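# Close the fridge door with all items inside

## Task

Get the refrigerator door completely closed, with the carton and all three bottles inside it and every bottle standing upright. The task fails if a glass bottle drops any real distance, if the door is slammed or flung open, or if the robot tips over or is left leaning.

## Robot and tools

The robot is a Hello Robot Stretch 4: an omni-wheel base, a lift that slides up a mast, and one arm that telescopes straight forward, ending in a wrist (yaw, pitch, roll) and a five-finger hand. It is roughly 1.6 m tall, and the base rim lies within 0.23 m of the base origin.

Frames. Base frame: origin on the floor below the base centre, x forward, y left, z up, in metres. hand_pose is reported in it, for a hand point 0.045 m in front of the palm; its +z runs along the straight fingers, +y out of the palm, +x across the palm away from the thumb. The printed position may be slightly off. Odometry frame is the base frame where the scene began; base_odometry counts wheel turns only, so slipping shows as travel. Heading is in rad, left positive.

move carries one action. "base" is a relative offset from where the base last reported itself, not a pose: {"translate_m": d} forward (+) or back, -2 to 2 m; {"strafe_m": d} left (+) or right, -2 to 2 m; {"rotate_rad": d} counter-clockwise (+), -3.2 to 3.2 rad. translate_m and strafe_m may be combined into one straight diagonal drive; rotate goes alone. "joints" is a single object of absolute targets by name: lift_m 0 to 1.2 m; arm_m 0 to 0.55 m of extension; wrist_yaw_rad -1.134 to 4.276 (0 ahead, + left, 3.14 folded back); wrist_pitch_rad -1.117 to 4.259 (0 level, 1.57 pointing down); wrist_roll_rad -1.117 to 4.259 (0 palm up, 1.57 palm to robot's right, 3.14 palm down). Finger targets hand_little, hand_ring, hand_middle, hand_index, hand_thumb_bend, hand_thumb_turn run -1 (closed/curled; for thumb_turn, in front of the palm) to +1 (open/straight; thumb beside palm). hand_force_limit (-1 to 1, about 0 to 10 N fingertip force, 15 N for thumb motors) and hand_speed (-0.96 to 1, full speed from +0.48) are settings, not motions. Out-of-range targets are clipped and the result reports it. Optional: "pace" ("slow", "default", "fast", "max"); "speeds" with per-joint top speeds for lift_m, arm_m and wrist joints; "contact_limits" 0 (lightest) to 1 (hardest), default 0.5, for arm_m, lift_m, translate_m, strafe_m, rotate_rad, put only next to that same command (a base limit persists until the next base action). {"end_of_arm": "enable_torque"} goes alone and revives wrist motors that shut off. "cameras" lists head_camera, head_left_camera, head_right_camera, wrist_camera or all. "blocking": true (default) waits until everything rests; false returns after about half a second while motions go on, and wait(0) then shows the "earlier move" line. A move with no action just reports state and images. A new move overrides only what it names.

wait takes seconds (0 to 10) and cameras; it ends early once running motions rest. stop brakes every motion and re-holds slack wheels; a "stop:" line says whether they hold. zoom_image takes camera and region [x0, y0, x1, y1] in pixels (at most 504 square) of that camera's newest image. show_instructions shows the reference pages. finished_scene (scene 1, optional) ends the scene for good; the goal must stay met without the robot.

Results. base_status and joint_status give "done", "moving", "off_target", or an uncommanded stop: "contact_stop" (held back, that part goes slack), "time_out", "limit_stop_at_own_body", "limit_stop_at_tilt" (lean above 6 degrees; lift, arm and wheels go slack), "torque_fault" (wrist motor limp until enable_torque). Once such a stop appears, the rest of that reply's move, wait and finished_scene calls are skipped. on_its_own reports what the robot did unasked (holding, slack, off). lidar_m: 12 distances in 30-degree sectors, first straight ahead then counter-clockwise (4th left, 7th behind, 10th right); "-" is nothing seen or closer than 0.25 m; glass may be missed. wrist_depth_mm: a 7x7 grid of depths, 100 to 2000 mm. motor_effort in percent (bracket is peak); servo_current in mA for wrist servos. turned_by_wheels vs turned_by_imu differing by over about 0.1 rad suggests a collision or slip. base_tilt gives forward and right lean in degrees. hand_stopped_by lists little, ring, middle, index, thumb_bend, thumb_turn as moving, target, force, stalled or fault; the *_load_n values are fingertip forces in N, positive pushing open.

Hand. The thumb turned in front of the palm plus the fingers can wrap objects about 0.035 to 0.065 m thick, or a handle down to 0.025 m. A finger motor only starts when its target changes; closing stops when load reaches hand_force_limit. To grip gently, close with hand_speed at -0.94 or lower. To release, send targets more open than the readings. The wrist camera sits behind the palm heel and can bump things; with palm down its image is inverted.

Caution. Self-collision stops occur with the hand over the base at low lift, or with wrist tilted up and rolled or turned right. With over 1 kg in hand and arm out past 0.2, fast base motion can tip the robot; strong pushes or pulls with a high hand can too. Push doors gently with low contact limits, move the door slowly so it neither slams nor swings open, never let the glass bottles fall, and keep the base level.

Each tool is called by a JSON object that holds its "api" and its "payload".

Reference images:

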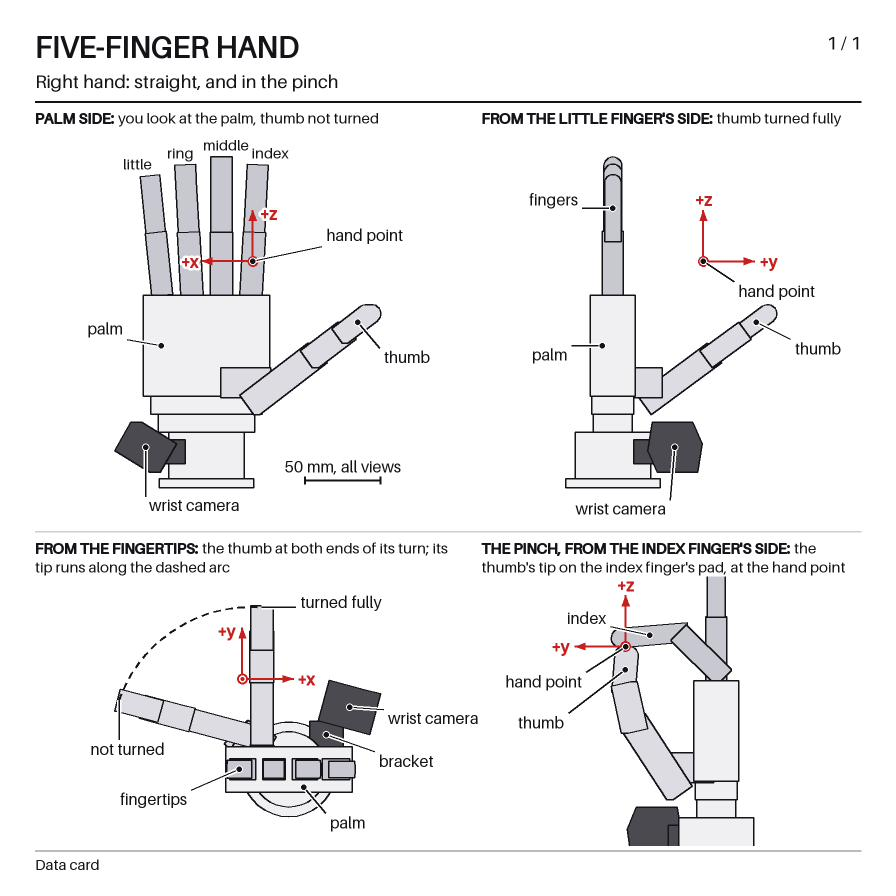

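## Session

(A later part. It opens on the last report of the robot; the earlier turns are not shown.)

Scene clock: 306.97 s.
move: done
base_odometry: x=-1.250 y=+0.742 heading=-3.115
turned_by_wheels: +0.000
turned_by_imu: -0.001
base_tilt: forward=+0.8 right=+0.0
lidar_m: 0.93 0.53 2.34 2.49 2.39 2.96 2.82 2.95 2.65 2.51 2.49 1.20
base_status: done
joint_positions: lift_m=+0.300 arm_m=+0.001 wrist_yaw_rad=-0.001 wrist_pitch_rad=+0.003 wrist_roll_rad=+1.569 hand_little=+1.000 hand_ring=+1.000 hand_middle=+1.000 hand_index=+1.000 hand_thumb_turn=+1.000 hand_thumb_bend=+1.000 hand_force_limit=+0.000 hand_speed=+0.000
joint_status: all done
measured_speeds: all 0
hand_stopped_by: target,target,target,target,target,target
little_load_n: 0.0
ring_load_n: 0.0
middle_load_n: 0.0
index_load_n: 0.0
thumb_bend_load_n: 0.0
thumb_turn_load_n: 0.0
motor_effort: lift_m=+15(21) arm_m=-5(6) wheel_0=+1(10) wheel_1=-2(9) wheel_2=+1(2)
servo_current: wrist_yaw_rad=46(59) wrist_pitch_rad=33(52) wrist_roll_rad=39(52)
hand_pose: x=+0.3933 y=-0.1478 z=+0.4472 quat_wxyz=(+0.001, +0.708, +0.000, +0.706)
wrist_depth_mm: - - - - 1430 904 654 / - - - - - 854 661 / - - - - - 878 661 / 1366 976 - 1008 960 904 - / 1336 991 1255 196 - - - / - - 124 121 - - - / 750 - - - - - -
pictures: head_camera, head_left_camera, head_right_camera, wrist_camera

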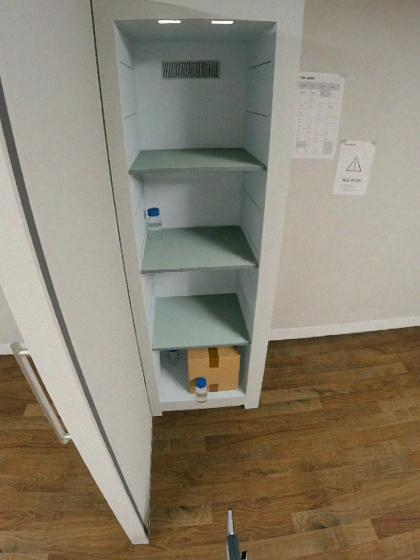

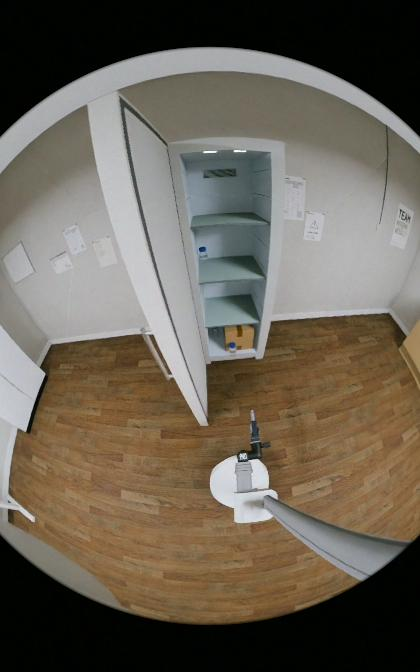

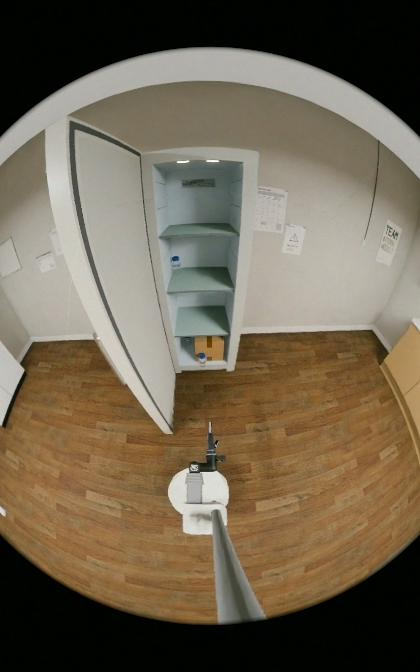

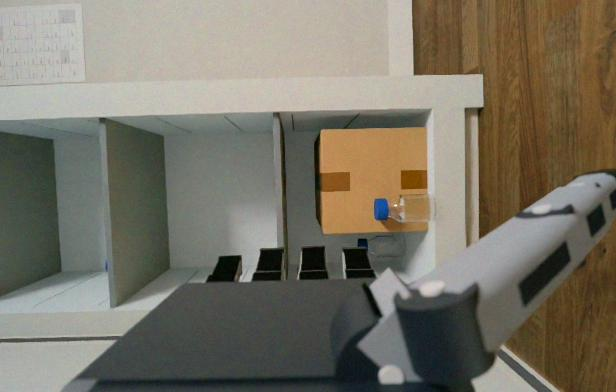

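{"api": "move", "payload": {"base": {"translate_m": 0.25}, "joints": {"wrist_roll_rad": 0.0, "lift_m": 0.25}, "cameras": ["all"]}}

Scene clock: 383.97 s.
move: done
base_odometry: x=-1.500 y=+0.735 heading=-3.114
turned_by_wheels: +0.000
turned_by_imu: -0.002
base_tilt: forward=+0.8 right=+0.0
lidar_m: 0.87 0.33 0.32 2.51 2.51 3.06 3.15 3.21 2.60 2.48 2.12 0.92
base_status: done
joint_positions: lift_m=+0.250 arm_m=+0.001 wrist_yaw_rad=-0.001 wrist_pitch_rad=+0.003 wrist_roll_rad=+0.002 hand_little=+1.000 hand_ring=+1.000 hand_middle=+1.000 hand_index=+1.000 hand_thumb_turn=+1.000 hand_thumb_bend=+1.000 hand_force_limit=+0.000 hand_speed=+0.000
joint_status: all done
measured_speeds: all 0
hand_stopped_by: target,target,target,target,target,target
little_load_n: 0.0
ring_load_n: 0.0
middle_load_n: 0.0
index_load_n: 0.0
thumb_bend_load_n: 0.0
thumb_turn_load_n: 0.0
motor_effort: lift_m=+14(18) arm_m=-5(6) wheel_0=+0(8) wheel_1=+1(6) wheel_2=+1(9)
servo_current: wrist_yaw_rad=52(59) wrist_pitch_rad=46(52) wrist_roll_rad=46(78)
hand_pose: x=+0.3936 y=-0.1185 z=+0.4880 quat_wxyz=(+0.499, +0.501, +0.500, +0.500)
wrist_depth_mm: 484 - - - - - - / 484 - - - - - - / 484 - 683 - 683 - - / 477 609 - 723 715 - - / 480 - 212 732 723 - - / 473 597 124 121 - - - / 445 - - - - - -
pictures: head_camera, head_left_camera, head_right_camera, wrist_camera

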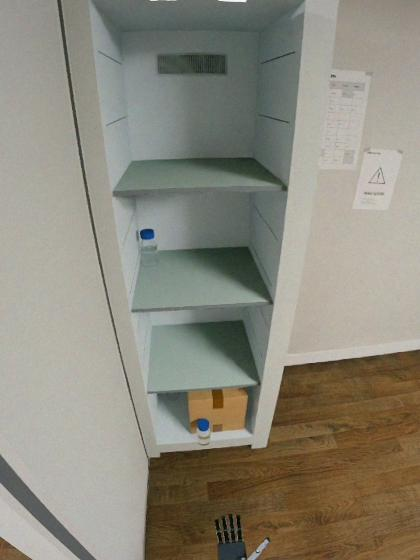

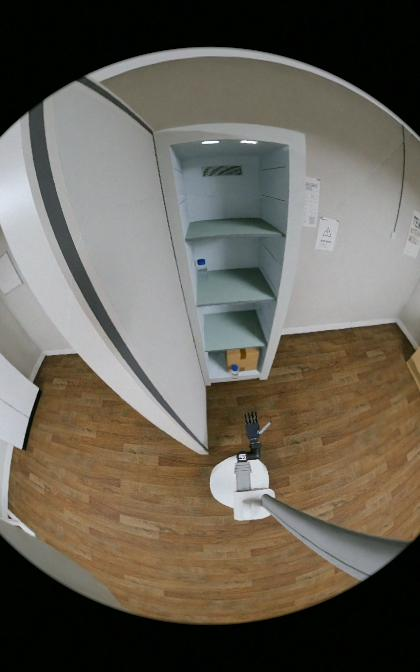

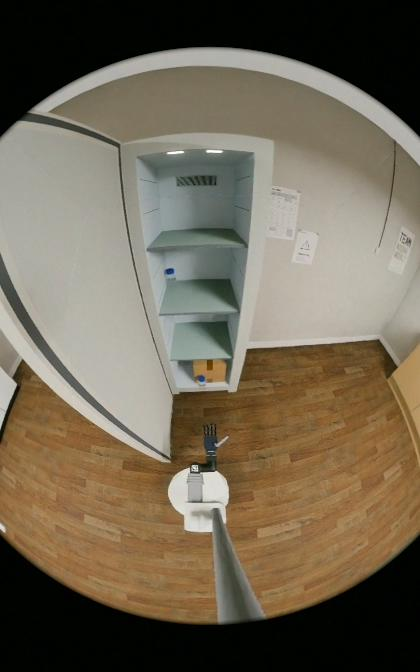

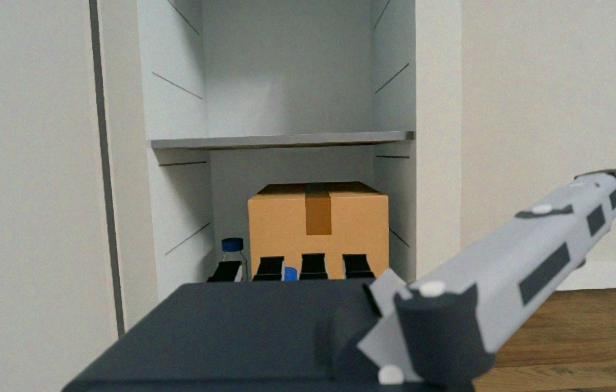

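{"api": "move", "payload": {"base": {"strafe_m": -0.075}, "joints": {"arm_m": 0.25}}}

{"api": "move", "payload": {"joints": {"lift_m": 0.04}, "cameras": ["head_camera","wrist_camera"]}}

{"api": "zoom_image", "payload": {"camera": "head_camera", "region": [140, 340, 300, 560]}}

Scene clock: 423.23 s.
move: done
base_odometry: x=-1.502 y=+0.810 heading=-3.114
turned_by_wheels: +0.000
turned_by_imu: -0.002
base_tilt: forward=+0.8 right=+0.0
lidar_m: 0.87 0.43 0.36 2.57 2.58 3.21 3.14 3.19 2.54 2.40 2.13 0.92
base_status: done
joint_positions: lift_m=+0.250 arm_m=+0.250 wrist_yaw_rad=-0.001 wrist_pitch_rad=+0.003 wrist_roll_rad=+0.002 hand_little=+1.000 hand_ring=+1.000 hand_middle=+1.000 hand_index=+1.000 hand_thumb_turn=+1.000 hand_thumb_bend=+1.000 hand_force_limit=+0.000 hand_speed=+0.000
joint_status: all done
measured_speeds: all 0
hand_stopped_by: target,target,target,target,target,target
little_load_n: 0.0
ring_load_n: 0.0
middle_load_n: 0.0
index_load_n: 0.0
thumb_bend_load_n: 0.0
thumb_turn_load_n: 0.0
motor_effort: lift_m=+15(15) arm_m=+6(10) wheel_0=-1(10) wheel_1=+2(8) wheel_2=+0(2)
servo_current: wrist_yaw_rad=52(65) wrist_pitch_rad=39(46) wrist_roll_rad=13(59)
hand_pose: x=+0.6423 y=-0.1185 z=+0.4880 quat_wxyz=(+0.499, +0.501, +0.500, +0.500)
wrist_depth_mm: - 820 - - 404 404 - / - 798 - - 413 413 - / - 436 433 - 421 418 - / - - 603 580 424 424 - / - 480 477 473 433 - - / - - 124 121 - - - / - - - - - - -
pictures: none

Scene clock: 425.20 s.
move: done
base_odometry: x=-1.502 y=+0.810 heading=-3.114
turned_by_wheels: +0.000
turned_by_imu: -0.001
base_tilt: forward=+0.8 right=+0.0
lidar_m: 0.87 0.40 0.36 2.57 2.60 3.24 3.11 3.22 2.52 2.38 2.12 0.94
base_status: not commanded
joint_positions: lift_m=+0.040 arm_m=+0.250 wrist_yaw_rad=-0.001 wrist_pitch_rad=+0.003 wrist_roll_rad=+0.002 hand_little=+1.000 hand_ring=+1.000 hand_middle=+1.000 hand_index=+1.000 hand_thumb_turn=+1.000 hand_thumb_bend=+1.000 hand_force_limit=+0.000 hand_speed=+0.000
joint_status: all done
measured_speeds: all 0
hand_stopped_by: target,target,target,target,target,target
little_load_n: 0.0
ring_load_n: 0.0
middle_load_n: 0.5
index_load_n: -0.5
thumb_bend_load_n: -0.5
thumb_turn_load_n: 0.0
motor_effort: lift_m=+15(19) arm_m=+6(6) wheel_0=-1(1) wheel_1=+2(2) wheel_2=+0(0)
servo_current: wrist_yaw_rad=33(59) wrist_pitch_rad=39(52) wrist_roll_rad=39(52)
hand_pose: x=+0.6423 y=-0.1185 z=+0.2780 quat_wxyz=(+0.499, +0.501, +0.500, +0.500)
wrist_depth_mm: - 654 - - 407 404 - / - 452 455 452 410 413 - / - 459 459 459 418 418 - / - - 469 466 427 424 - / - 473 477 477 433 - - / - - 124 121 - - - / 469 - - - - - -

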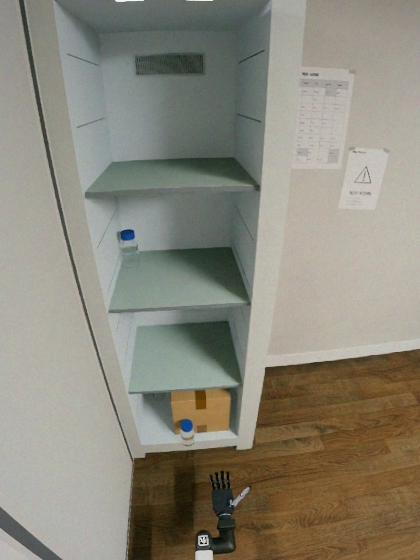

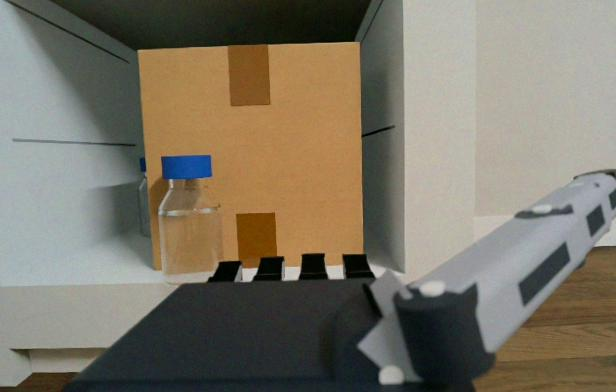

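Scaled by 2.291 from the camera's image (finer frame: 1200x1600).

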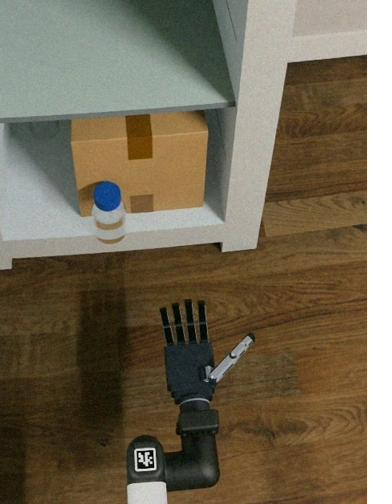

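{"api": "move", "payload": {"joints": {"arm_m": 0.44, "lift_m": 0.03}, "speeds": {"arm_m": 0.1}, "contact_limits": {"arm_m": 0.0}, "cameras": ["head_camera","wrist_camera"]}}

{"api": "zoom_image", "payload": {"camera": "head_camera", "region": [140, 340, 280, 520]}}

Scene clock: 437.00 s.
move: done
base_odometry: x=-1.502 y=+0.810 heading=-3.114
turned_by_wheels: +0.000
turned_by_imu: -0.002
base_tilt: forward=+0.8 right=+0.0
lidar_m: 0.88 0.44 0.36 2.58 2.55 3.23 3.12 3.21 2.54 2.41 2.16 0.96
base_status: not commanded
joint_positions: lift_m=+0.030 arm_m=+0.440 wrist_yaw_rad=-0.001 wrist_pitch_rad=+0.003 wrist_roll_rad=+0.002 hand_little=+1.000 hand_ring=+1.000 hand_middle=+1.000 hand_index=+1.000 hand_thumb_turn=+1.000 hand_thumb_bend=+1.000 hand_force_limit=+0.000 hand_speed=+0.000
joint_status: all done
measured_speeds: all 0
hand_stopped_by: target,target,target,target,target,target
little_load_n: 0.0
ring_load_n: 0.0
middle_load_n: 0.0
index_load_n: 0.0
thumb_bend_load_n: 0.0
thumb_turn_load_n: 0.0
motor_effort: lift_m=+15(20) arm_m=+5(11) wheel_0=-1(1) wheel_1=+1(2) wheel_2=+0(0)
servo_current: wrist_yaw_rad=46(59) wrist_pitch_rad=46(52) wrist_roll_rad=26(52)
contact_limits: arm_m 0
hand_pose: x=+0.8323 y=-0.1185 z=+0.2680 quat_wxyz=(+0.499, +0.501, +0.500, +0.500)
wrist_depth_mm: 263 263 263 263 263 221 221 / 267 267 268 267 267 225 225 / 271 271 272 273 272 230 229 / 276 277 277 277 277 232 - / 281 281 281 281 282 - - / 286 285 124 121 - - - / 258 - - - - - -

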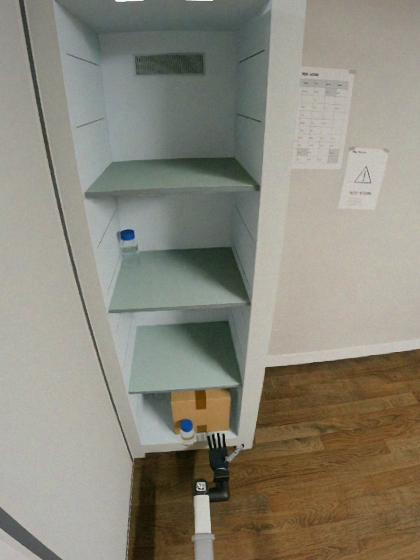

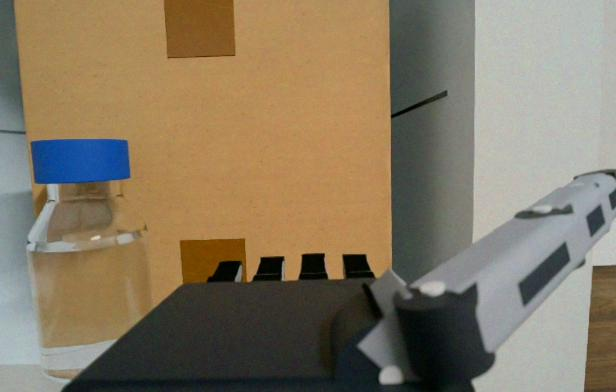

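Scaled by 2.800 from the camera's image (finer frame: 1200x1600).

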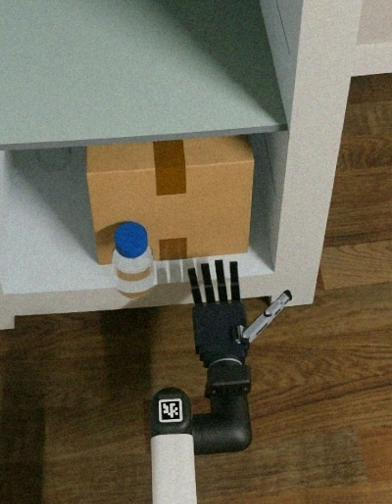

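{"api": "move", "payload": {"joints": {"arm_m": 0.25}}}

{"api": "move", "payload": {"joints": {"lift_m": 0.15, "wrist_roll_rad": 1.57, "hand_thumb_turn": -1, "hand_little": -1, "hand_ring": -1, "hand_middle": -1, "hand_index": -1}, "cameras": ["head_camera","wrist_camera"]}}

{"api": "zoom_image", "payload": {"camera": "head_camera", "region": [140, 340, 300, 560]}}

Scene clock: 484.40 s.
move: done
base_odometry: x=-1.502 y=+0.810 heading=-3.114
turned_by_wheels: +0.000
turned_by_imu: -0.002
base_tilt: forward=+0.8 right=+0.0
lidar_m: 0.86 0.44 0.38 2.58 2.60 3.25 3.14 3.22 2.53 2.40 2.13 0.93
base_status: not commanded
joint_positions: lift_m=+0.030 arm_m=+0.250 wrist_yaw_rad=-0.001 wrist_pitch_rad=+0.003 wrist_roll_rad=+0.002 hand_little=+1.000 hand_ring=+1.000 hand_middle=+1.000 hand_index=+1.000 hand_thumb_turn=+1.000 hand_thumb_bend=+1.000 hand_force_limit=+0.000 hand_speed=+0.000
joint_status: all done
measured_speeds: all 0
hand_stopped_by: target,target,target,target,target,target
little_load_n: 0.0
ring_load_n: 0.0
middle_load_n: 0.0
index_load_n: 0.0
thumb_bend_load_n: 0.0
thumb_turn_load_n: 0.0
motor_effort: lift_m=+15(15) arm_m=-6(11) wheel_0=-1(1) wheel_1=+1(2) wheel_2=+0(0)
servo_current: wrist_yaw_rad=52(59) wrist_pitch_rad=39(52) wrist_roll_rad=26(52)
hand_pose: x=+0.6426 y=-0.1185 z=+0.2680 quat_wxyz=(+0.499, +0.501, +0.500, +0.500)
wrist_depth_mm: - 654 449 445 404 404 - / - 455 452 455 410 413 - / - 462 462 462 421 418 - / - 466 469 469 424 424 - / 445 473 477 477 433 - - / - - 124 121 - - - / 455 - - - - - -
pictures: none

Scene clock: 485.93 s.
move: done
base_odometry: x=-1.502 y=+0.810 heading=-3.114
turned_by_wheels: +0.000
turned_by_imu: -0.001
base_tilt: forward=+0.8 right=+0.0
lidar_m: 0.86 0.42 0.38 2.58 2.57 3.22 3.12 3.21 2.54 2.40 2.13 0.93
base_status: not commanded
joint_positions: lift_m=+0.150 arm_m=+0.250 wrist_yaw_rad=-0.001 wrist_pitch_rad=+0.003 wrist_roll_rad=+1.568 hand_little=-1.000 hand_ring=-1.000 hand_middle=-1.000 hand_index=-1.000 hand_thumb_turn=-1.000 hand_thumb_bend=+1.000 hand_force_limit=+0.000 hand_speed=+0.000
joint_status: all done
measured_speeds: all 0
hand_stopped_by: target,target,target,target,target,target
little_load_n: 0.0
ring_load_n: 0.0
middle_load_n: 0.0
index_load_n: 0.0
thumb_bend_load_n: 0.0
thumb_turn_load_n: 0.5
motor_effort: lift_m=+23(28) arm_m=-6(6) wheel_0=-1(1) wheel_1=+2(2) wheel_2=+0(0)
servo_current: wrist_yaw_rad=33(65) wrist_pitch_rad=39(52) wrist_roll_rad=13(85)
hand_pose: x=+0.6423 y=-0.1478 z=+0.2965 quat_wxyz=(+0.001, +0.708, +0.001, +0.706)
wrist_depth_mm: - - - 116 904 569 433 / 410 415 415 415 - 424 427 / - 436 418 - - - 424 / 831 473 121 114 - - 424 / 842 466 147 147 - - 424 / 854 449 124 112 - - 427 / - - - - - - 427

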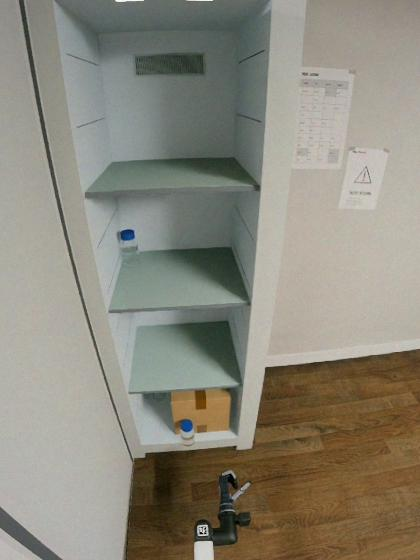

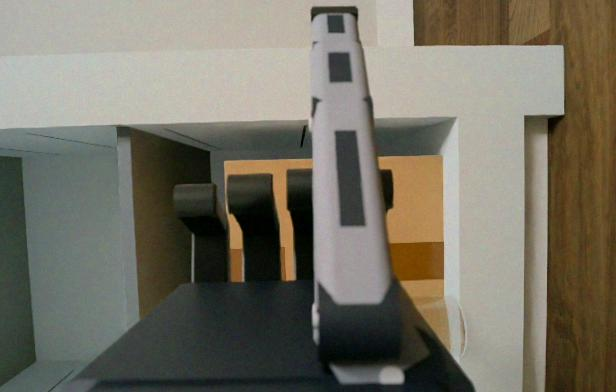

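Scaled by 2.291 from the camera's image (finer frame: 1200x1600).

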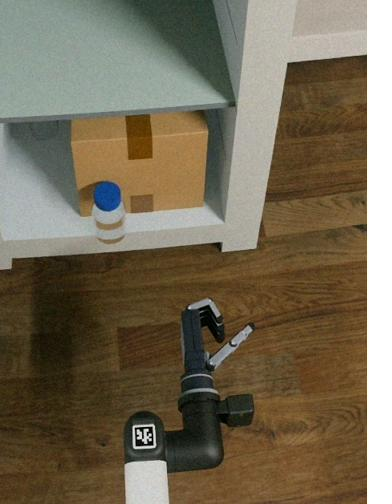

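{"api": "move", "payload": {"base": {"translate_m": 0.1, "strafe_m": 0.055}, "joints": {"lift_m": 0.07}, "cameras": ["head_camera"]}}

{"api": "zoom_image", "payload": {"camera": "head_camera", "region": [100, 360, 260, 560]}}

Scene clock: 494.27 s.
move: done
base_odometry: x=-1.601 y=+0.752 heading=-3.114
turned_by_wheels: +0.000
turned_by_imu: -0.002
base_tilt: forward=+0.8 right=+0.0
lidar_m: 0.77 0.35 0.26 2.51 2.57 3.12 3.26 3.32 2.60 2.46 2.00 0.84
base_status: done
joint_positions: lift_m=+0.070 arm_m=+0.250 wrist_yaw_rad=-0.001 wrist_pitch_rad=+0.003 wrist_roll_rad=+1.569 hand_little=-1.000 hand_ring=-1.000 hand_middle=-1.000 hand_index=-1.000 hand_thumb_turn=-1.000 hand_thumb_bend=+1.000 hand_force_limit=+0.000 hand_speed=+0.000
joint_status: all done
measured_speeds: all 0
hand_stopped_by: target,target,target,target,target,target
little_load_n: 0.0
ring_load_n: 0.0
middle_load_n: 0.0
index_load_n: 0.0
thumb_bend_load_n: 0.0
thumb_turn_load_n: 0.5
motor_effort: lift_m=+15(24) arm_m=-5(6) wheel_0=+1(4) wheel_1=-2(9) wheel_2=+1(9)
servo_current: wrist_yaw_rad=33(52) wrist_pitch_rad=39(52) wrist_roll_rad=33(59)
hand_pose: x=+0.6423 y=-0.1478 z=+0.2172 quat_wxyz=(+0.001, +0.708, +0.001, +0.706)
wrist_depth_mm: 309 310 312 315 319 319 322 / 404 - 362 - - - 324 / 424 359 362 364 - - 329 / 418 364 125 114 - - 330 / 415 366 147 146 - - 334 / 394 368 124 112 - - 334 / 407 - - - - - 334

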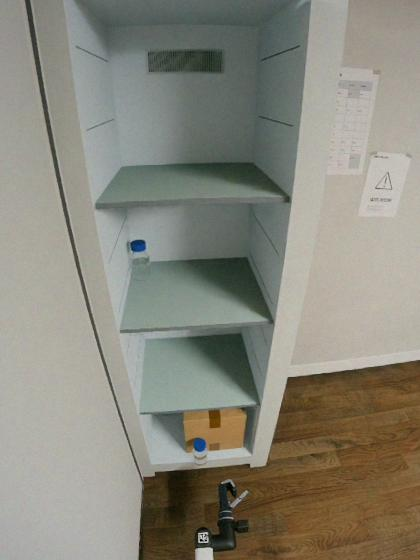

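Scaled by 2.520 from the camera's image (finer frame: 1200x1600).

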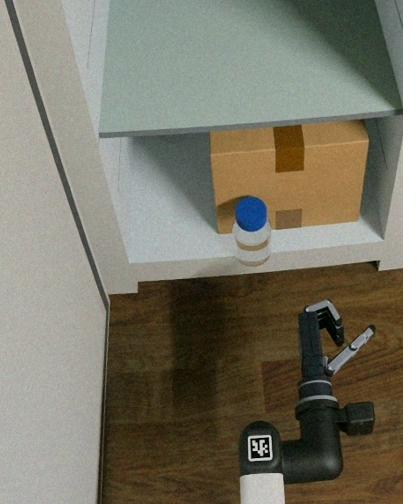

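{"api": "move", "payload": {"joints": {"arm_m": 0.37}, "speeds": {"arm_m": 0.1}, "contact_limits": {"arm_m": 0.0}, "cameras": ["head_camera"]}}

{"api": "zoom_image", "payload": {"camera": "head_camera", "region": [100, 360, 260, 560]}}

Scene clock: 504.10 s.
move: done
base_odometry: x=-1.601 y=+0.752 heading=-3.114
turned_by_wheels: +0.000
turned_by_imu: -0.002
base_tilt: forward=+0.8 right=+0.0
lidar_m: 0.78 0.36 0.25 2.53 2.56 3.11 3.24 3.31 2.60 2.46 2.00 0.83
base_status: not commanded
joint_positions: lift_m=+0.070 arm_m=+0.370 wrist_yaw_rad=-0.001 wrist_pitch_rad=+0.003 wrist_roll_rad=+1.569 hand_little=-1.000 hand_ring=-1.000 hand_middle=-1.000 hand_index=-1.000 hand_thumb_turn=-1.000 hand_thumb_bend=+1.000 hand_force_limit=+0.000 hand_speed=+0.000
joint_status: all done
measured_speeds: all 0
hand_stopped_by: target,target,target,target,target,target
little_load_n: 0.0
ring_load_n: 0.0
middle_load_n: 0.0
index_load_n: 0.0
thumb_bend_load_n: 0.0
thumb_turn_load_n: 0.0
motor_effort: lift_m=+14(15) arm_m=+5(10) wheel_0=+1(1) wheel_1=-2(3) wheel_2=+1(1)
servo_current: wrist_yaw_rad=33(65) wrist_pitch_rad=33(46) wrist_roll_rad=46(46)
contact_limits: arm_m 0
hand_pose: x=+0.7620 y=-0.1478 z=+0.2172 quat_wxyz=(+0.001, +0.708, +0.001, +0.706)
wrist_depth_mm: - - - - - 219 - / 239 241 243 243 - 221 - / 242 242 244 246 - 223 - / 242 244 124 114 - 225 - / 244 246 147 147 - 213 - / 355 248 124 112 - - - / 353 - - - - - -

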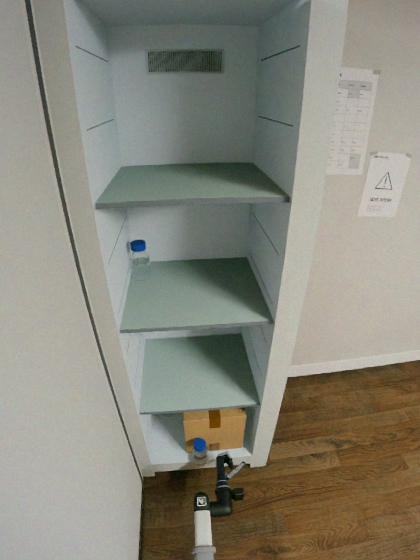

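Scaled by 2.520 from the camera's image (finer frame: 1200x1600).

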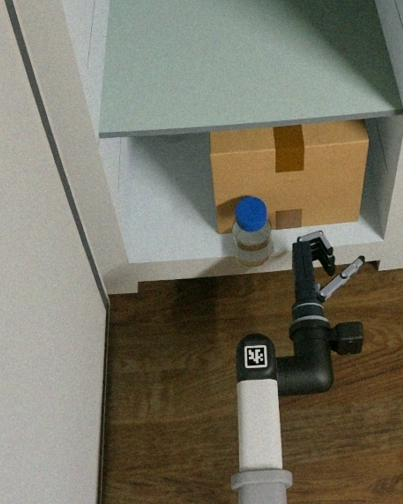

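{"api": "move", "payload": {"joints": {"arm_m": 0.44}, "speeds": {"arm_m": 0.05}, "contact_limits": {"arm_m": 0.0}, "cameras": ["head_camera"]}}

{"api": "zoom_image", "payload": {"camera": "head_camera", "region": [100, 360, 260, 560]}}

Scene clock: 510.13 s.
move: done
base_odometry: x=-1.601 y=+0.752 heading=-3.114
turned_by_wheels: +0.000
turned_by_imu: -0.002
base_tilt: forward=+0.8 right=+0.0
lidar_m: 0.78 0.33 0.26 2.52 2.59 3.13 3.23 3.29 2.59 2.45 2.02 0.81
base_status: not commanded
joint_positions: lift_m=+0.070 arm_m=+0.440 wrist_yaw_rad=-0.001 wrist_pitch_rad=+0.003 wrist_roll_rad=+1.569 hand_little=-1.000 hand_ring=-1.000 hand_middle=-1.000 hand_index=-1.000 hand_thumb_turn=-1.000 hand_thumb_bend=+1.000 hand_force_limit=+0.000 hand_speed=+0.000
joint_status: all done
measured_speeds: all 0
hand_stopped_by: target,target,target,target,target,target
little_load_n: 0.0
ring_load_n: 0.0
middle_load_n: 0.0
index_load_n: 0.0
thumb_bend_load_n: 0.0
thumb_turn_load_n: 0.0
motor_effort: lift_m=+15(15) arm_m=+5(11) wheel_0=+1(1) wheel_1=-2(3) wheel_2=+1(1)
servo_current: wrist_yaw_rad=52(59) wrist_pitch_rad=39(52) wrist_roll_rad=52(59)
contact_limits: arm_m 0
hand_pose: x=+0.8320 y=-0.1478 z=+0.2172 quat_wxyz=(+0.001, +0.708, +0.001, +0.706)
wrist_depth_mm: 170 171 173 174 175 177 - / 171 172 174 175 176 177 154 / 173 173 175 176 - 179 156 / 174 175 124 114 - 180 156 / 175 176 147 146 - 181 166 / 176 177 124 112 - 183 167 / 177 - - - - - 158

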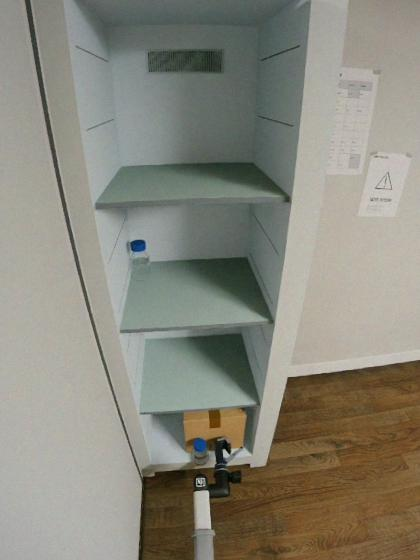

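Scaled by 2.520 from the camera's image (finer frame: 1200x1600).

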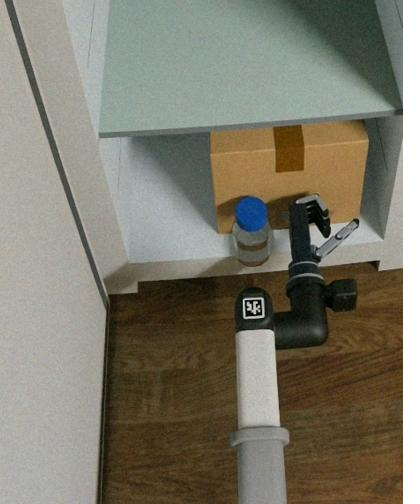

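{"api": "move", "payload": {"joints": {"arm_m": 0.48}, "speeds": {"arm_m": 0.05}, "contact_limits": {"arm_m": 0.1}, "cameras": ["head_camera"]}}

{"api": "zoom_image", "payload": {"camera": "head_camera", "region": [100, 360, 260, 560]}}

Scene clock: 516.47 s.
move: contact_stop
base_odometry: x=-1.600 y=+0.752 heading=-3.114
turned_by_wheels: +0.000
turned_by_imu: -0.001
base_tilt: forward=+0.8 right=+0.0
lidar_m: 0.77 0.34 0.26 2.52 2.55 3.12 3.25 3.30 2.61 2.47 1.98 0.85
base_status: not commanded
joint_positions: lift_m=+0.070 arm_m=+0.459 wrist_yaw_rad=-0.005 wrist_pitch_rad=+0.003 wrist_roll_rad=+1.569 hand_little=-1.000 hand_ring=-1.000 hand_middle=-1.000 hand_index=-1.000 hand_thumb_turn=-1.000 hand_thumb_bend=+1.000 hand_force_limit=+0.000 hand_speed=+0.000
joint_status: arm_m contact_stop (moved +0.019 of +0.040)
measured_speeds: all 0
hand_stopped_by: target,target,target,target,target,target
little_load_n: 0.0
ring_load_n: 0.0
middle_load_n: 0.0
index_load_n: 0.0
thumb_bend_load_n: 0.0
thumb_turn_load_n: 0.5
on_its_own: arm_m is slack since a contact_stop (your +0.480 is given up)
motor_effort: lift_m=+15(15) arm_m=+0(13) wheel_0=+6(8) wheel_1=+3(3) wheel_2=-4(7)
servo_current: wrist_yaw_rad=46(59) wrist_pitch_rad=39(46) wrist_roll_rad=39(46)
contact_limits: arm_m 0.1
hand_pose: x=+0.8504 y=-0.1487 z=+0.2172 quat_wxyz=(+0.003, +0.708, -0.001, +0.706)
wrist_depth_mm: 156 157 158 159 160 162 - / 156 158 159 160 161 162 155 / 158 158 160 160 - 163 156 / 158 159 123 114 - 164 156 / 159 160 147 147 - 164 - / 159 160 124 112 - 165 165 / 160 - - - - - 158

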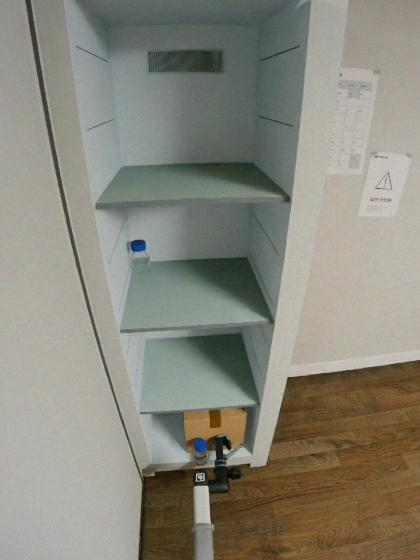

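Scaled by 2.520 from the camera's image (finer frame: 1200x1600).

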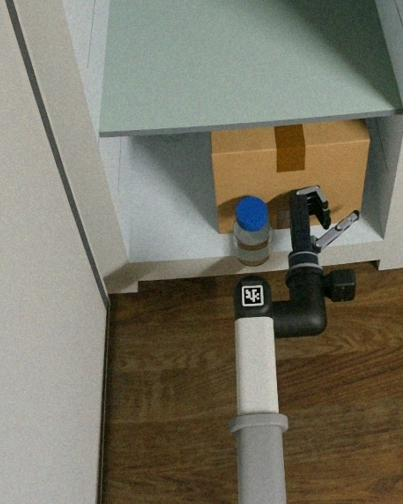

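{"api": "move", "payload": {"joints": {"arm_m": 0.3}}}

{"api": "move", "payload": {"base": {"translate_m": -0.12}}}

{"api": "move", "payload": {"base": {"strafe_m": 0.08}, "joints": {"lift_m": 0.03, "arm_m": 0.4}, "cameras": ["head_camera", "head_left_camera", "wrist_camera"]}}

{"api": "zoom_image", "payload": {"camera": "head_camera", "region": [120, 340, 280, 540]}}

Scene clock: 604.90 s.
move: done
base_odometry: x=-1.600 y=+0.752 heading=-3.114
turned_by_wheels: +0.000
turned_by_imu: -0.004
base_tilt: forward=+0.8 right=+0.0
lidar_m: 0.79 0.36 0.28 2.51 2.57 3.14 3.24 3.29 2.59 2.44 1.99 0.84
base_status: not commanded
joint_positions: lift_m=+0.070 arm_m=+0.300 wrist_yaw_rad=-0.001 wrist_pitch_rad=+0.003 wrist_roll_rad=+1.569 hand_little=-1.000 hand_ring=-1.000 hand_middle=-1.000 hand_index=-1.000 hand_thumb_turn=-1.000 hand_thumb_bend=+1.000 hand_force_limit=+0.000 hand_speed=+0.000
joint_status: all done
measured_speeds: all 0
hand_stopped_by: target,target,target,target,target,target
little_load_n: 0.5
ring_load_n: 0.0
middle_load_n: 0.0
index_load_n: 0.0
thumb_bend_load_n: 0.0
thumb_turn_load_n: 0.5
motor_effort: lift_m=+14(15) arm_m=-5(10) wheel_0=+1(6) wheel_1=+0(3) wheel_2=-2(4)
servo_current: wrist_yaw_rad=33(52) wrist_pitch_rad=39(46) wrist_roll_rad=33(52)
hand_pose: x=+0.6922 y=-0.1480 z=+0.2172 quat_wxyz=(+0.001, +0.708, +0.000, +0.706)
wrist_depth_mm: - 264 265 268 271 271 274 / 402 310 312 - - - - / 424 310 314 317 - - - / 418 314 123 113 - - - / 415 315 147 147 - - - / 392 317 124 112 - - - / 404 - - - - - -
pictures: none

Scene clock: 606.57 s.
move: done
base_odometry: x=-1.480 y=+0.755 heading=-3.115
turned_by_wheels: +0.000
turned_by_imu: +0.001
base_tilt: forward=+0.8 right=+0.0
lidar_m: 0.88 0.32 0.36 2.54 2.49 3.12 3.10 3.19 2.61 2.46 2.21 0.95
base_status: done
joint_positions: lift_m=+0.070 arm_m=+0.300 wrist_yaw_rad=-0.001 wrist_pitch_rad=+0.003 wrist_roll_rad=+1.569 hand_little=-1.000 hand_ring=-1.000 hand_middle=-1.000 hand_index=-1.000 hand_thumb_turn=-1.000 hand_thumb_bend=+1.000 hand_force_limit=+0.000 hand_speed=+0.000
joint_status: not commanded
measured_speeds: all 0
hand_stopped_by: target,target,target,target,target,target
little_load_n: 0.0
ring_load_n: 0.0
middle_load_n: 0.0
index_load_n: 0.0
thumb_bend_load_n: 0.0
thumb_turn_load_n: 0.5
motor_effort: lift_m=+15(15) arm_m=-5(6) wheel_0=+0(7) wheel_1=+1(5) wheel_2=-2(9)
servo_current: wrist_yaw_rad=33(59) wrist_pitch_rad=39(46) wrist_roll_rad=33(52)
hand_pose: x=+0.6922 y=-0.1479 z=+0.2172 quat_wxyz=(+0.001, +0.708, +0.000, +0.706)
wrist_depth_mm: 379 379 384 387 389 389 338 / 397 384 - - - 402 327 / 424 430 433 436 - 407 329 / 442 436 123 114 - 410 330 / 442 436 147 146 - 413 332 / 415 436 124 112 - 392 336 / 430 - - - - - 336
pictures: none

Scene clock: 607.90 s.
move: done
base_odometry: x=-1.478 y=+0.675 heading=-3.115
turned_by_wheels: +0.000
turned_by_imu: -0.001
base_tilt: forward=+0.8 right=+0.1
lidar_m: 0.72 0.27 0.41 2.45 2.44 2.99 3.12 3.16 2.68 2.54 2.20 0.96
base_status: done
joint_positions: lift_m=+0.030 arm_m=+0.400 wrist_yaw_rad=-0.001 wrist_pitch_rad=+0.003 wrist_roll_rad=+1.569 hand_little=-1.000 hand_ring=-1.000 hand_middle=-1.000 hand_index=-1.000 hand_thumb_turn=-1.000 hand_thumb_bend=+1.000 hand_force_limit=+0.000 hand_speed=+0.000
joint_status: all done
measured_speeds: all 0
hand_stopped_by: target,target,target,target,target,target
little_load_n: 0.0
ring_load_n: 0.0
middle_load_n: 0.0
index_load_n: 0.0
thumb_bend_load_n: 0.0
thumb_turn_load_n: 0.5
motor_effort: lift_m=+15(20) arm_m=+5(9) wheel_0=+1(10) wheel_1=-1(9) wheel_2=-1(3)
servo_current: wrist_yaw_rad=33(46) wrist_pitch_rad=33(52) wrist_roll_rad=26(59)
hand_pose: x=+0.7920 y=-0.1479 z=+0.1772 quat_wxyz=(+0.001, +0.708, +0.000, +0.706)
wrist_depth_mm: 324 322 325 329 - - 266 / 421 327 329 330 - - 271 / 418 327 330 332 - - 286 / 436 329 123 114 - - 273 / 433 332 147 146 - - 289 / 433 334 124 112 - - 290 / 449 - - - - - 277

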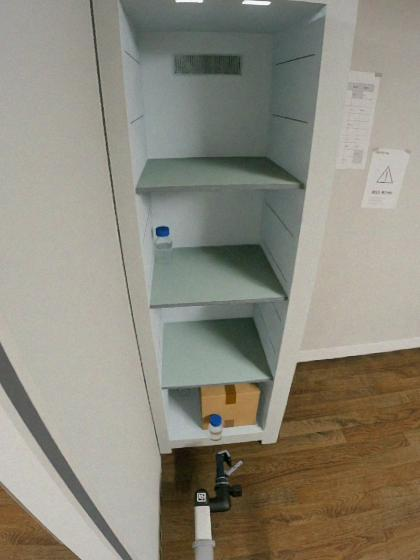

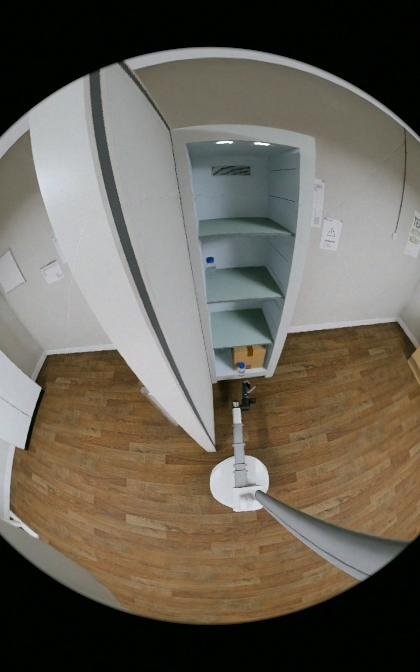

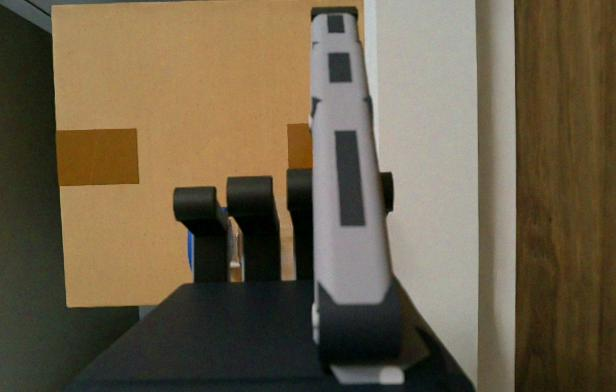

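Scaled by 2.520 from the camera's image (finer frame: 1200x1600).

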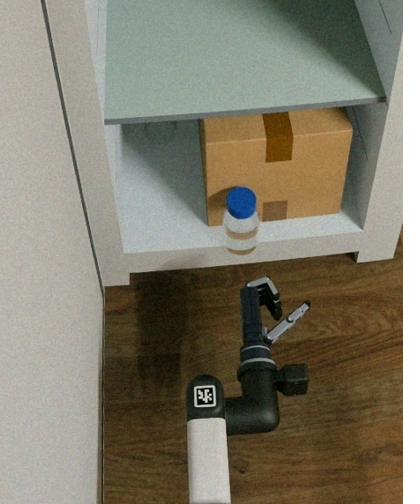

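{"api": "move", "payload": {"base": {"strafe_m": 0.01}, "joints": {"lift_m": 0.035, "arm_m": 0.48}, "speeds": {"arm_m": 0.06}, "contact_limits": {"arm_m": 0.0}, "cameras": ["head_camera","wrist_camera"]}}

{"api": "zoom_image", "payload": {"camera": "head_camera", "region": [160, 360, 280, 500]}}

Scene clock: 624.90 s.
move: done
base_odometry: x=-1.478 y=+0.665 heading=-3.115
turned_by_wheels: +0.000
turned_by_imu: -0.003
base_tilt: forward=+0.8 right=+0.0
lidar_m: 0.67 0.28 2.03 2.42 2.48 3.02 3.12 3.18 2.72 2.57 2.19 0.94
base_status: done
joint_positions: lift_m=+0.035 arm_m=+0.480 wrist_yaw_rad=-0.001 wrist_pitch_rad=+0.003 wrist_roll_rad=+1.569 hand_little=-1.000 hand_ring=-1.000 hand_middle=-1.000 hand_index=-1.000 hand_thumb_turn=-1.000 hand_thumb_bend=+1.000 hand_force_limit=+0.000 hand_speed=+0.000
joint_status: all done
measured_speeds: all 0
hand_stopped_by: target,target,target,target,target,target
little_load_n: 0.0
ring_load_n: 0.0
middle_load_n: 0.0
index_load_n: 0.5
thumb_bend_load_n: 0.0
thumb_turn_load_n: 0.0
motor_effort: lift_m=+24(27) arm_m=+5(10) wheel_0=-1(10) wheel_1=-1(8) wheel_2=-2(2)
servo_current: wrist_yaw_rad=33(52) wrist_pitch_rad=46(52) wrist_roll_rad=33(59)
contact_limits: arm_m 0
hand_pose: x=+0.8719 y=-0.1479 z=+0.1815 quat_wxyz=(+0.001, +0.708, +0.000, +0.706)
wrist_depth_mm: 244 245 248 248 222 - 241 / 244 247 249 251 - - 242 / 247 248 250 252 - - 245 / 248 250 122 114 - - 246 / 249 252 146 147 - - 247 / 252 253 124 112 - - - / 442 - - - - - 252

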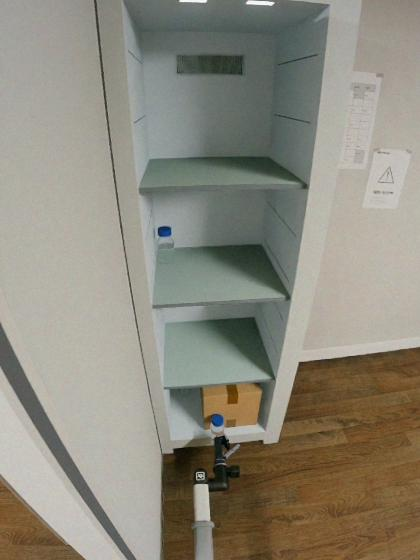

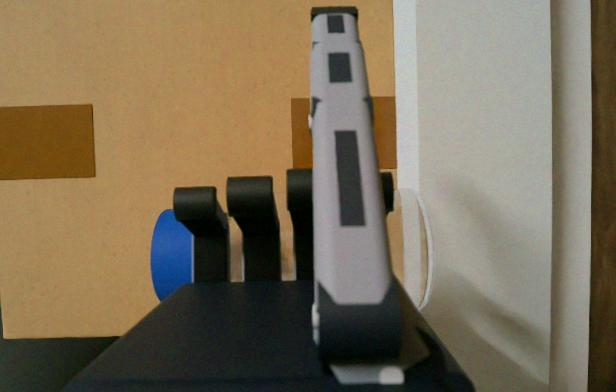

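Scaled by 3.600 from the camera's image (finer frame: 1200x1600).

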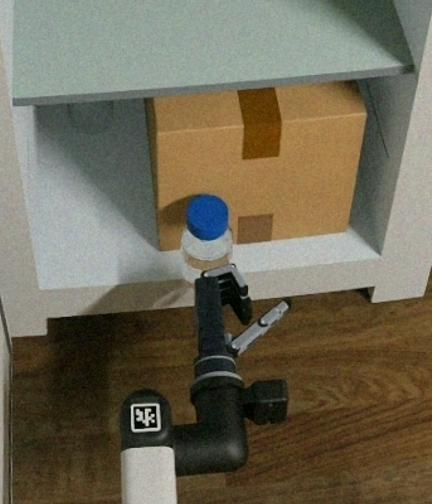

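{"api": "move", "payload": {"joints": {"arm_m": 0.505}, "speeds": {"arm_m": 0.03}, "contact_limits": {"arm_m": 0.0}, "cameras": ["head_camera","wrist_camera"]}}

{"api": "zoom_image", "payload": {"camera": "head_camera", "region": [160, 360, 280, 500]}}

Scene clock: 633.37 s.
move: done
base_odometry: x=-1.478 y=+0.665 heading=-3.115
turned_by_wheels: +0.000
turned_by_imu: -0.001
base_tilt: forward=+0.8 right=+0.0
lidar_m: 0.68 0.27 2.02 2.44 2.47 3.01 3.12 3.19 2.68 2.55 2.18 0.97
base_status: not commanded
joint_positions: lift_m=+0.035 arm_m=+0.505 wrist_yaw_rad=-0.001 wrist_pitch_rad=+0.003 wrist_roll_rad=+1.569 hand_little=-1.000 hand_ring=-1.000 hand_middle=-1.000 hand_index=-1.000 hand_thumb_turn=-1.000 hand_thumb_bend=+1.000 hand_force_limit=+0.000 hand_speed=+0.000
joint_status: all done
measured_speeds: all 0
hand_stopped_by: target,target,target,target,target,target
little_load_n: 0.0
ring_load_n: 0.0
middle_load_n: 0.0
index_load_n: 0.0
thumb_bend_load_n: 0.0
thumb_turn_load_n: 0.0
motor_effort: lift_m=+24(24) arm_m=+6(12) wheel_0=-1(1) wheel_1=+0(1) wheel_2=-2(2)
servo_current: wrist_yaw_rad=59(59) wrist_pitch_rad=46(46) wrist_roll_rad=46(46)
contact_limits: arm_m 0
hand_pose: x=+0.8969 y=-0.1479 z=+0.1815 quat_wxyz=(+0.001, +0.708, +0.000, +0.706)
wrist_depth_mm: 220 222 223 224 200 - - / 221 223 224 225 202 - - / 223 224 226 228 - - - / 224 225 123 114 - - - / 225 227 146 146 - - - / 227 229 124 112 - - - / 399 - - - - - -

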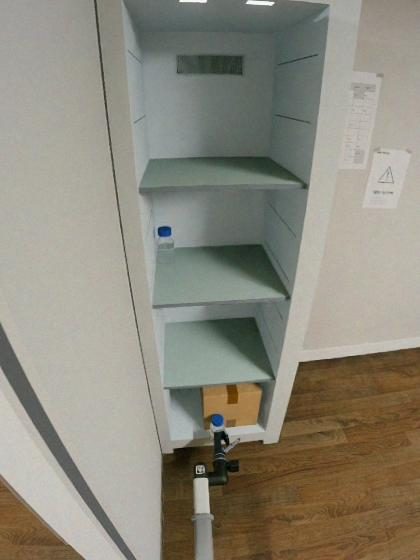

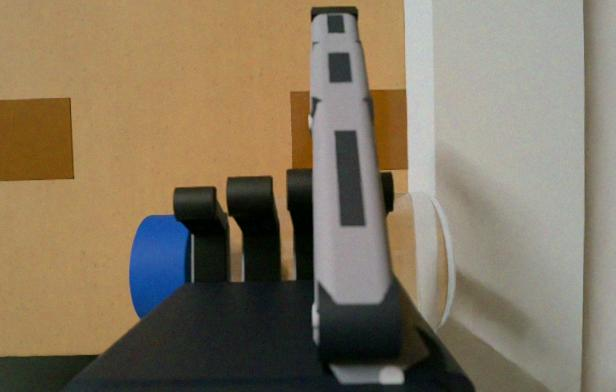

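Scaled by 3.600 from the camera's image (finer frame: 1200x1600).

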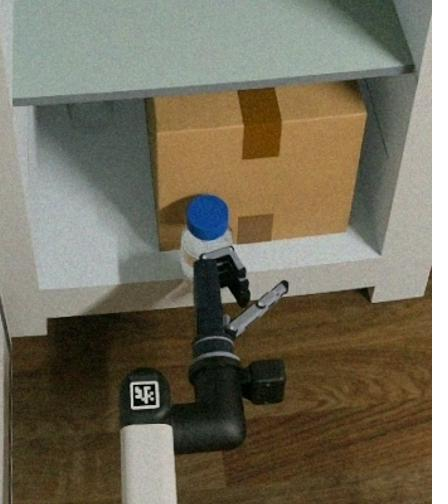

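{"api": "move", "payload": {"joints": {"arm_m": 0.52}, "speeds": {"arm_m": 0.03}, "contact_limits": {"arm_m": 0.0}, "cameras": ["head_camera","wrist_camera"]}}

{"api": "zoom_image", "payload": {"camera": "head_camera", "region": [160, 360, 280, 500]}}

Scene clock: 639.93 s.
move: contact_stop
base_odometry: x=-1.478 y=+0.665 heading=-3.116
turned_by_wheels: -0.001
turned_by_imu: -0.002
base_tilt: forward=+0.8 right=+0.0
lidar_m: 0.67 0.28 2.04 2.42 2.46 3.00 3.11 3.18 2.72 2.56 2.19 0.95
base_status: not commanded
joint_positions: lift_m=+0.035 arm_m=+0.512 wrist_yaw_rad=-0.007 wrist_pitch_rad=+0.003 wrist_roll_rad=+1.569 hand_little=-1.000 hand_ring=-1.000 hand_middle=-1.000 hand_index=-1.000 hand_thumb_turn=-1.000 hand_thumb_bend=+1.000 hand_force_limit=+0.000 hand_speed=+0.000
joint_status: arm_m contact_stop (moved +0.008 of +0.015)
measured_speeds: all 0
hand_stopped_by: target,target,target,target,target,target
little_load_n: 0.0
ring_load_n: 0.0
middle_load_n: 0.0
index_load_n: 0.0
thumb_bend_load_n: 0.0
thumb_turn_load_n: 0.0
on_its_own: arm_m is slack since a contact_stop (your +0.520 is given up)
motor_effort: lift_m=+24(24) arm_m=+0(11) wheel_0=-3(3) wheel_1=-1(1) wheel_2=-9(9)
servo_current: wrist_yaw_rad=52(65) wrist_pitch_rad=39(46) wrist_roll_rad=20(46)
contact_limits: arm_m 0
hand_pose: x=+0.9036 y=-0.1493 z=+0.1815 quat_wxyz=(+0.003, +0.708, -0.002, +0.706)
wrist_depth_mm: 221 223 224 225 222 - - / 222 224 225 226 205 - - / 222 224 225 225 - - - / 223 224 123 114 - - - / 223 224 146 146 - - - / 224 224 124 112 - - - / 224 - - - - - -

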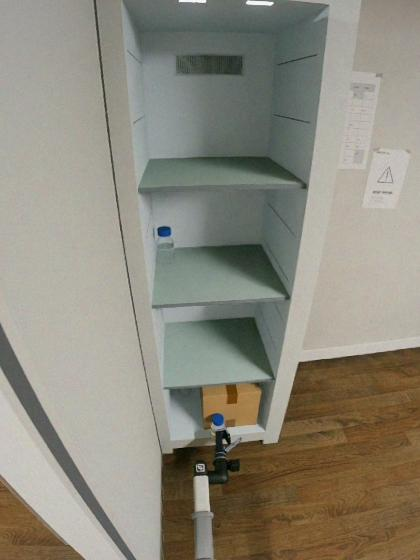

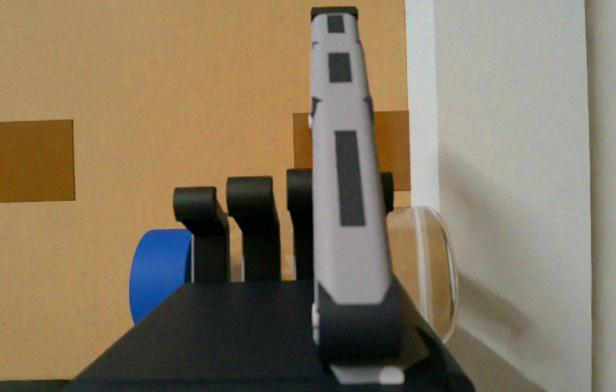

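Scaled by 3.600 from the camera's image (finer frame: 1200x1600).

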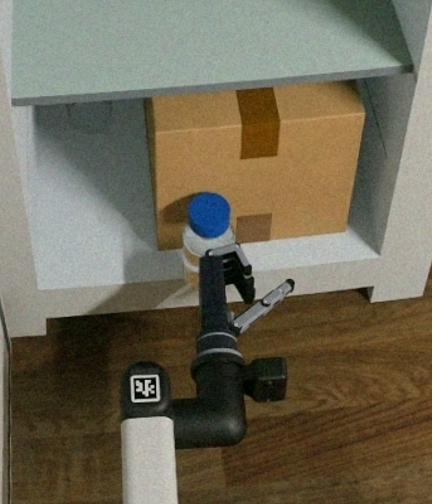

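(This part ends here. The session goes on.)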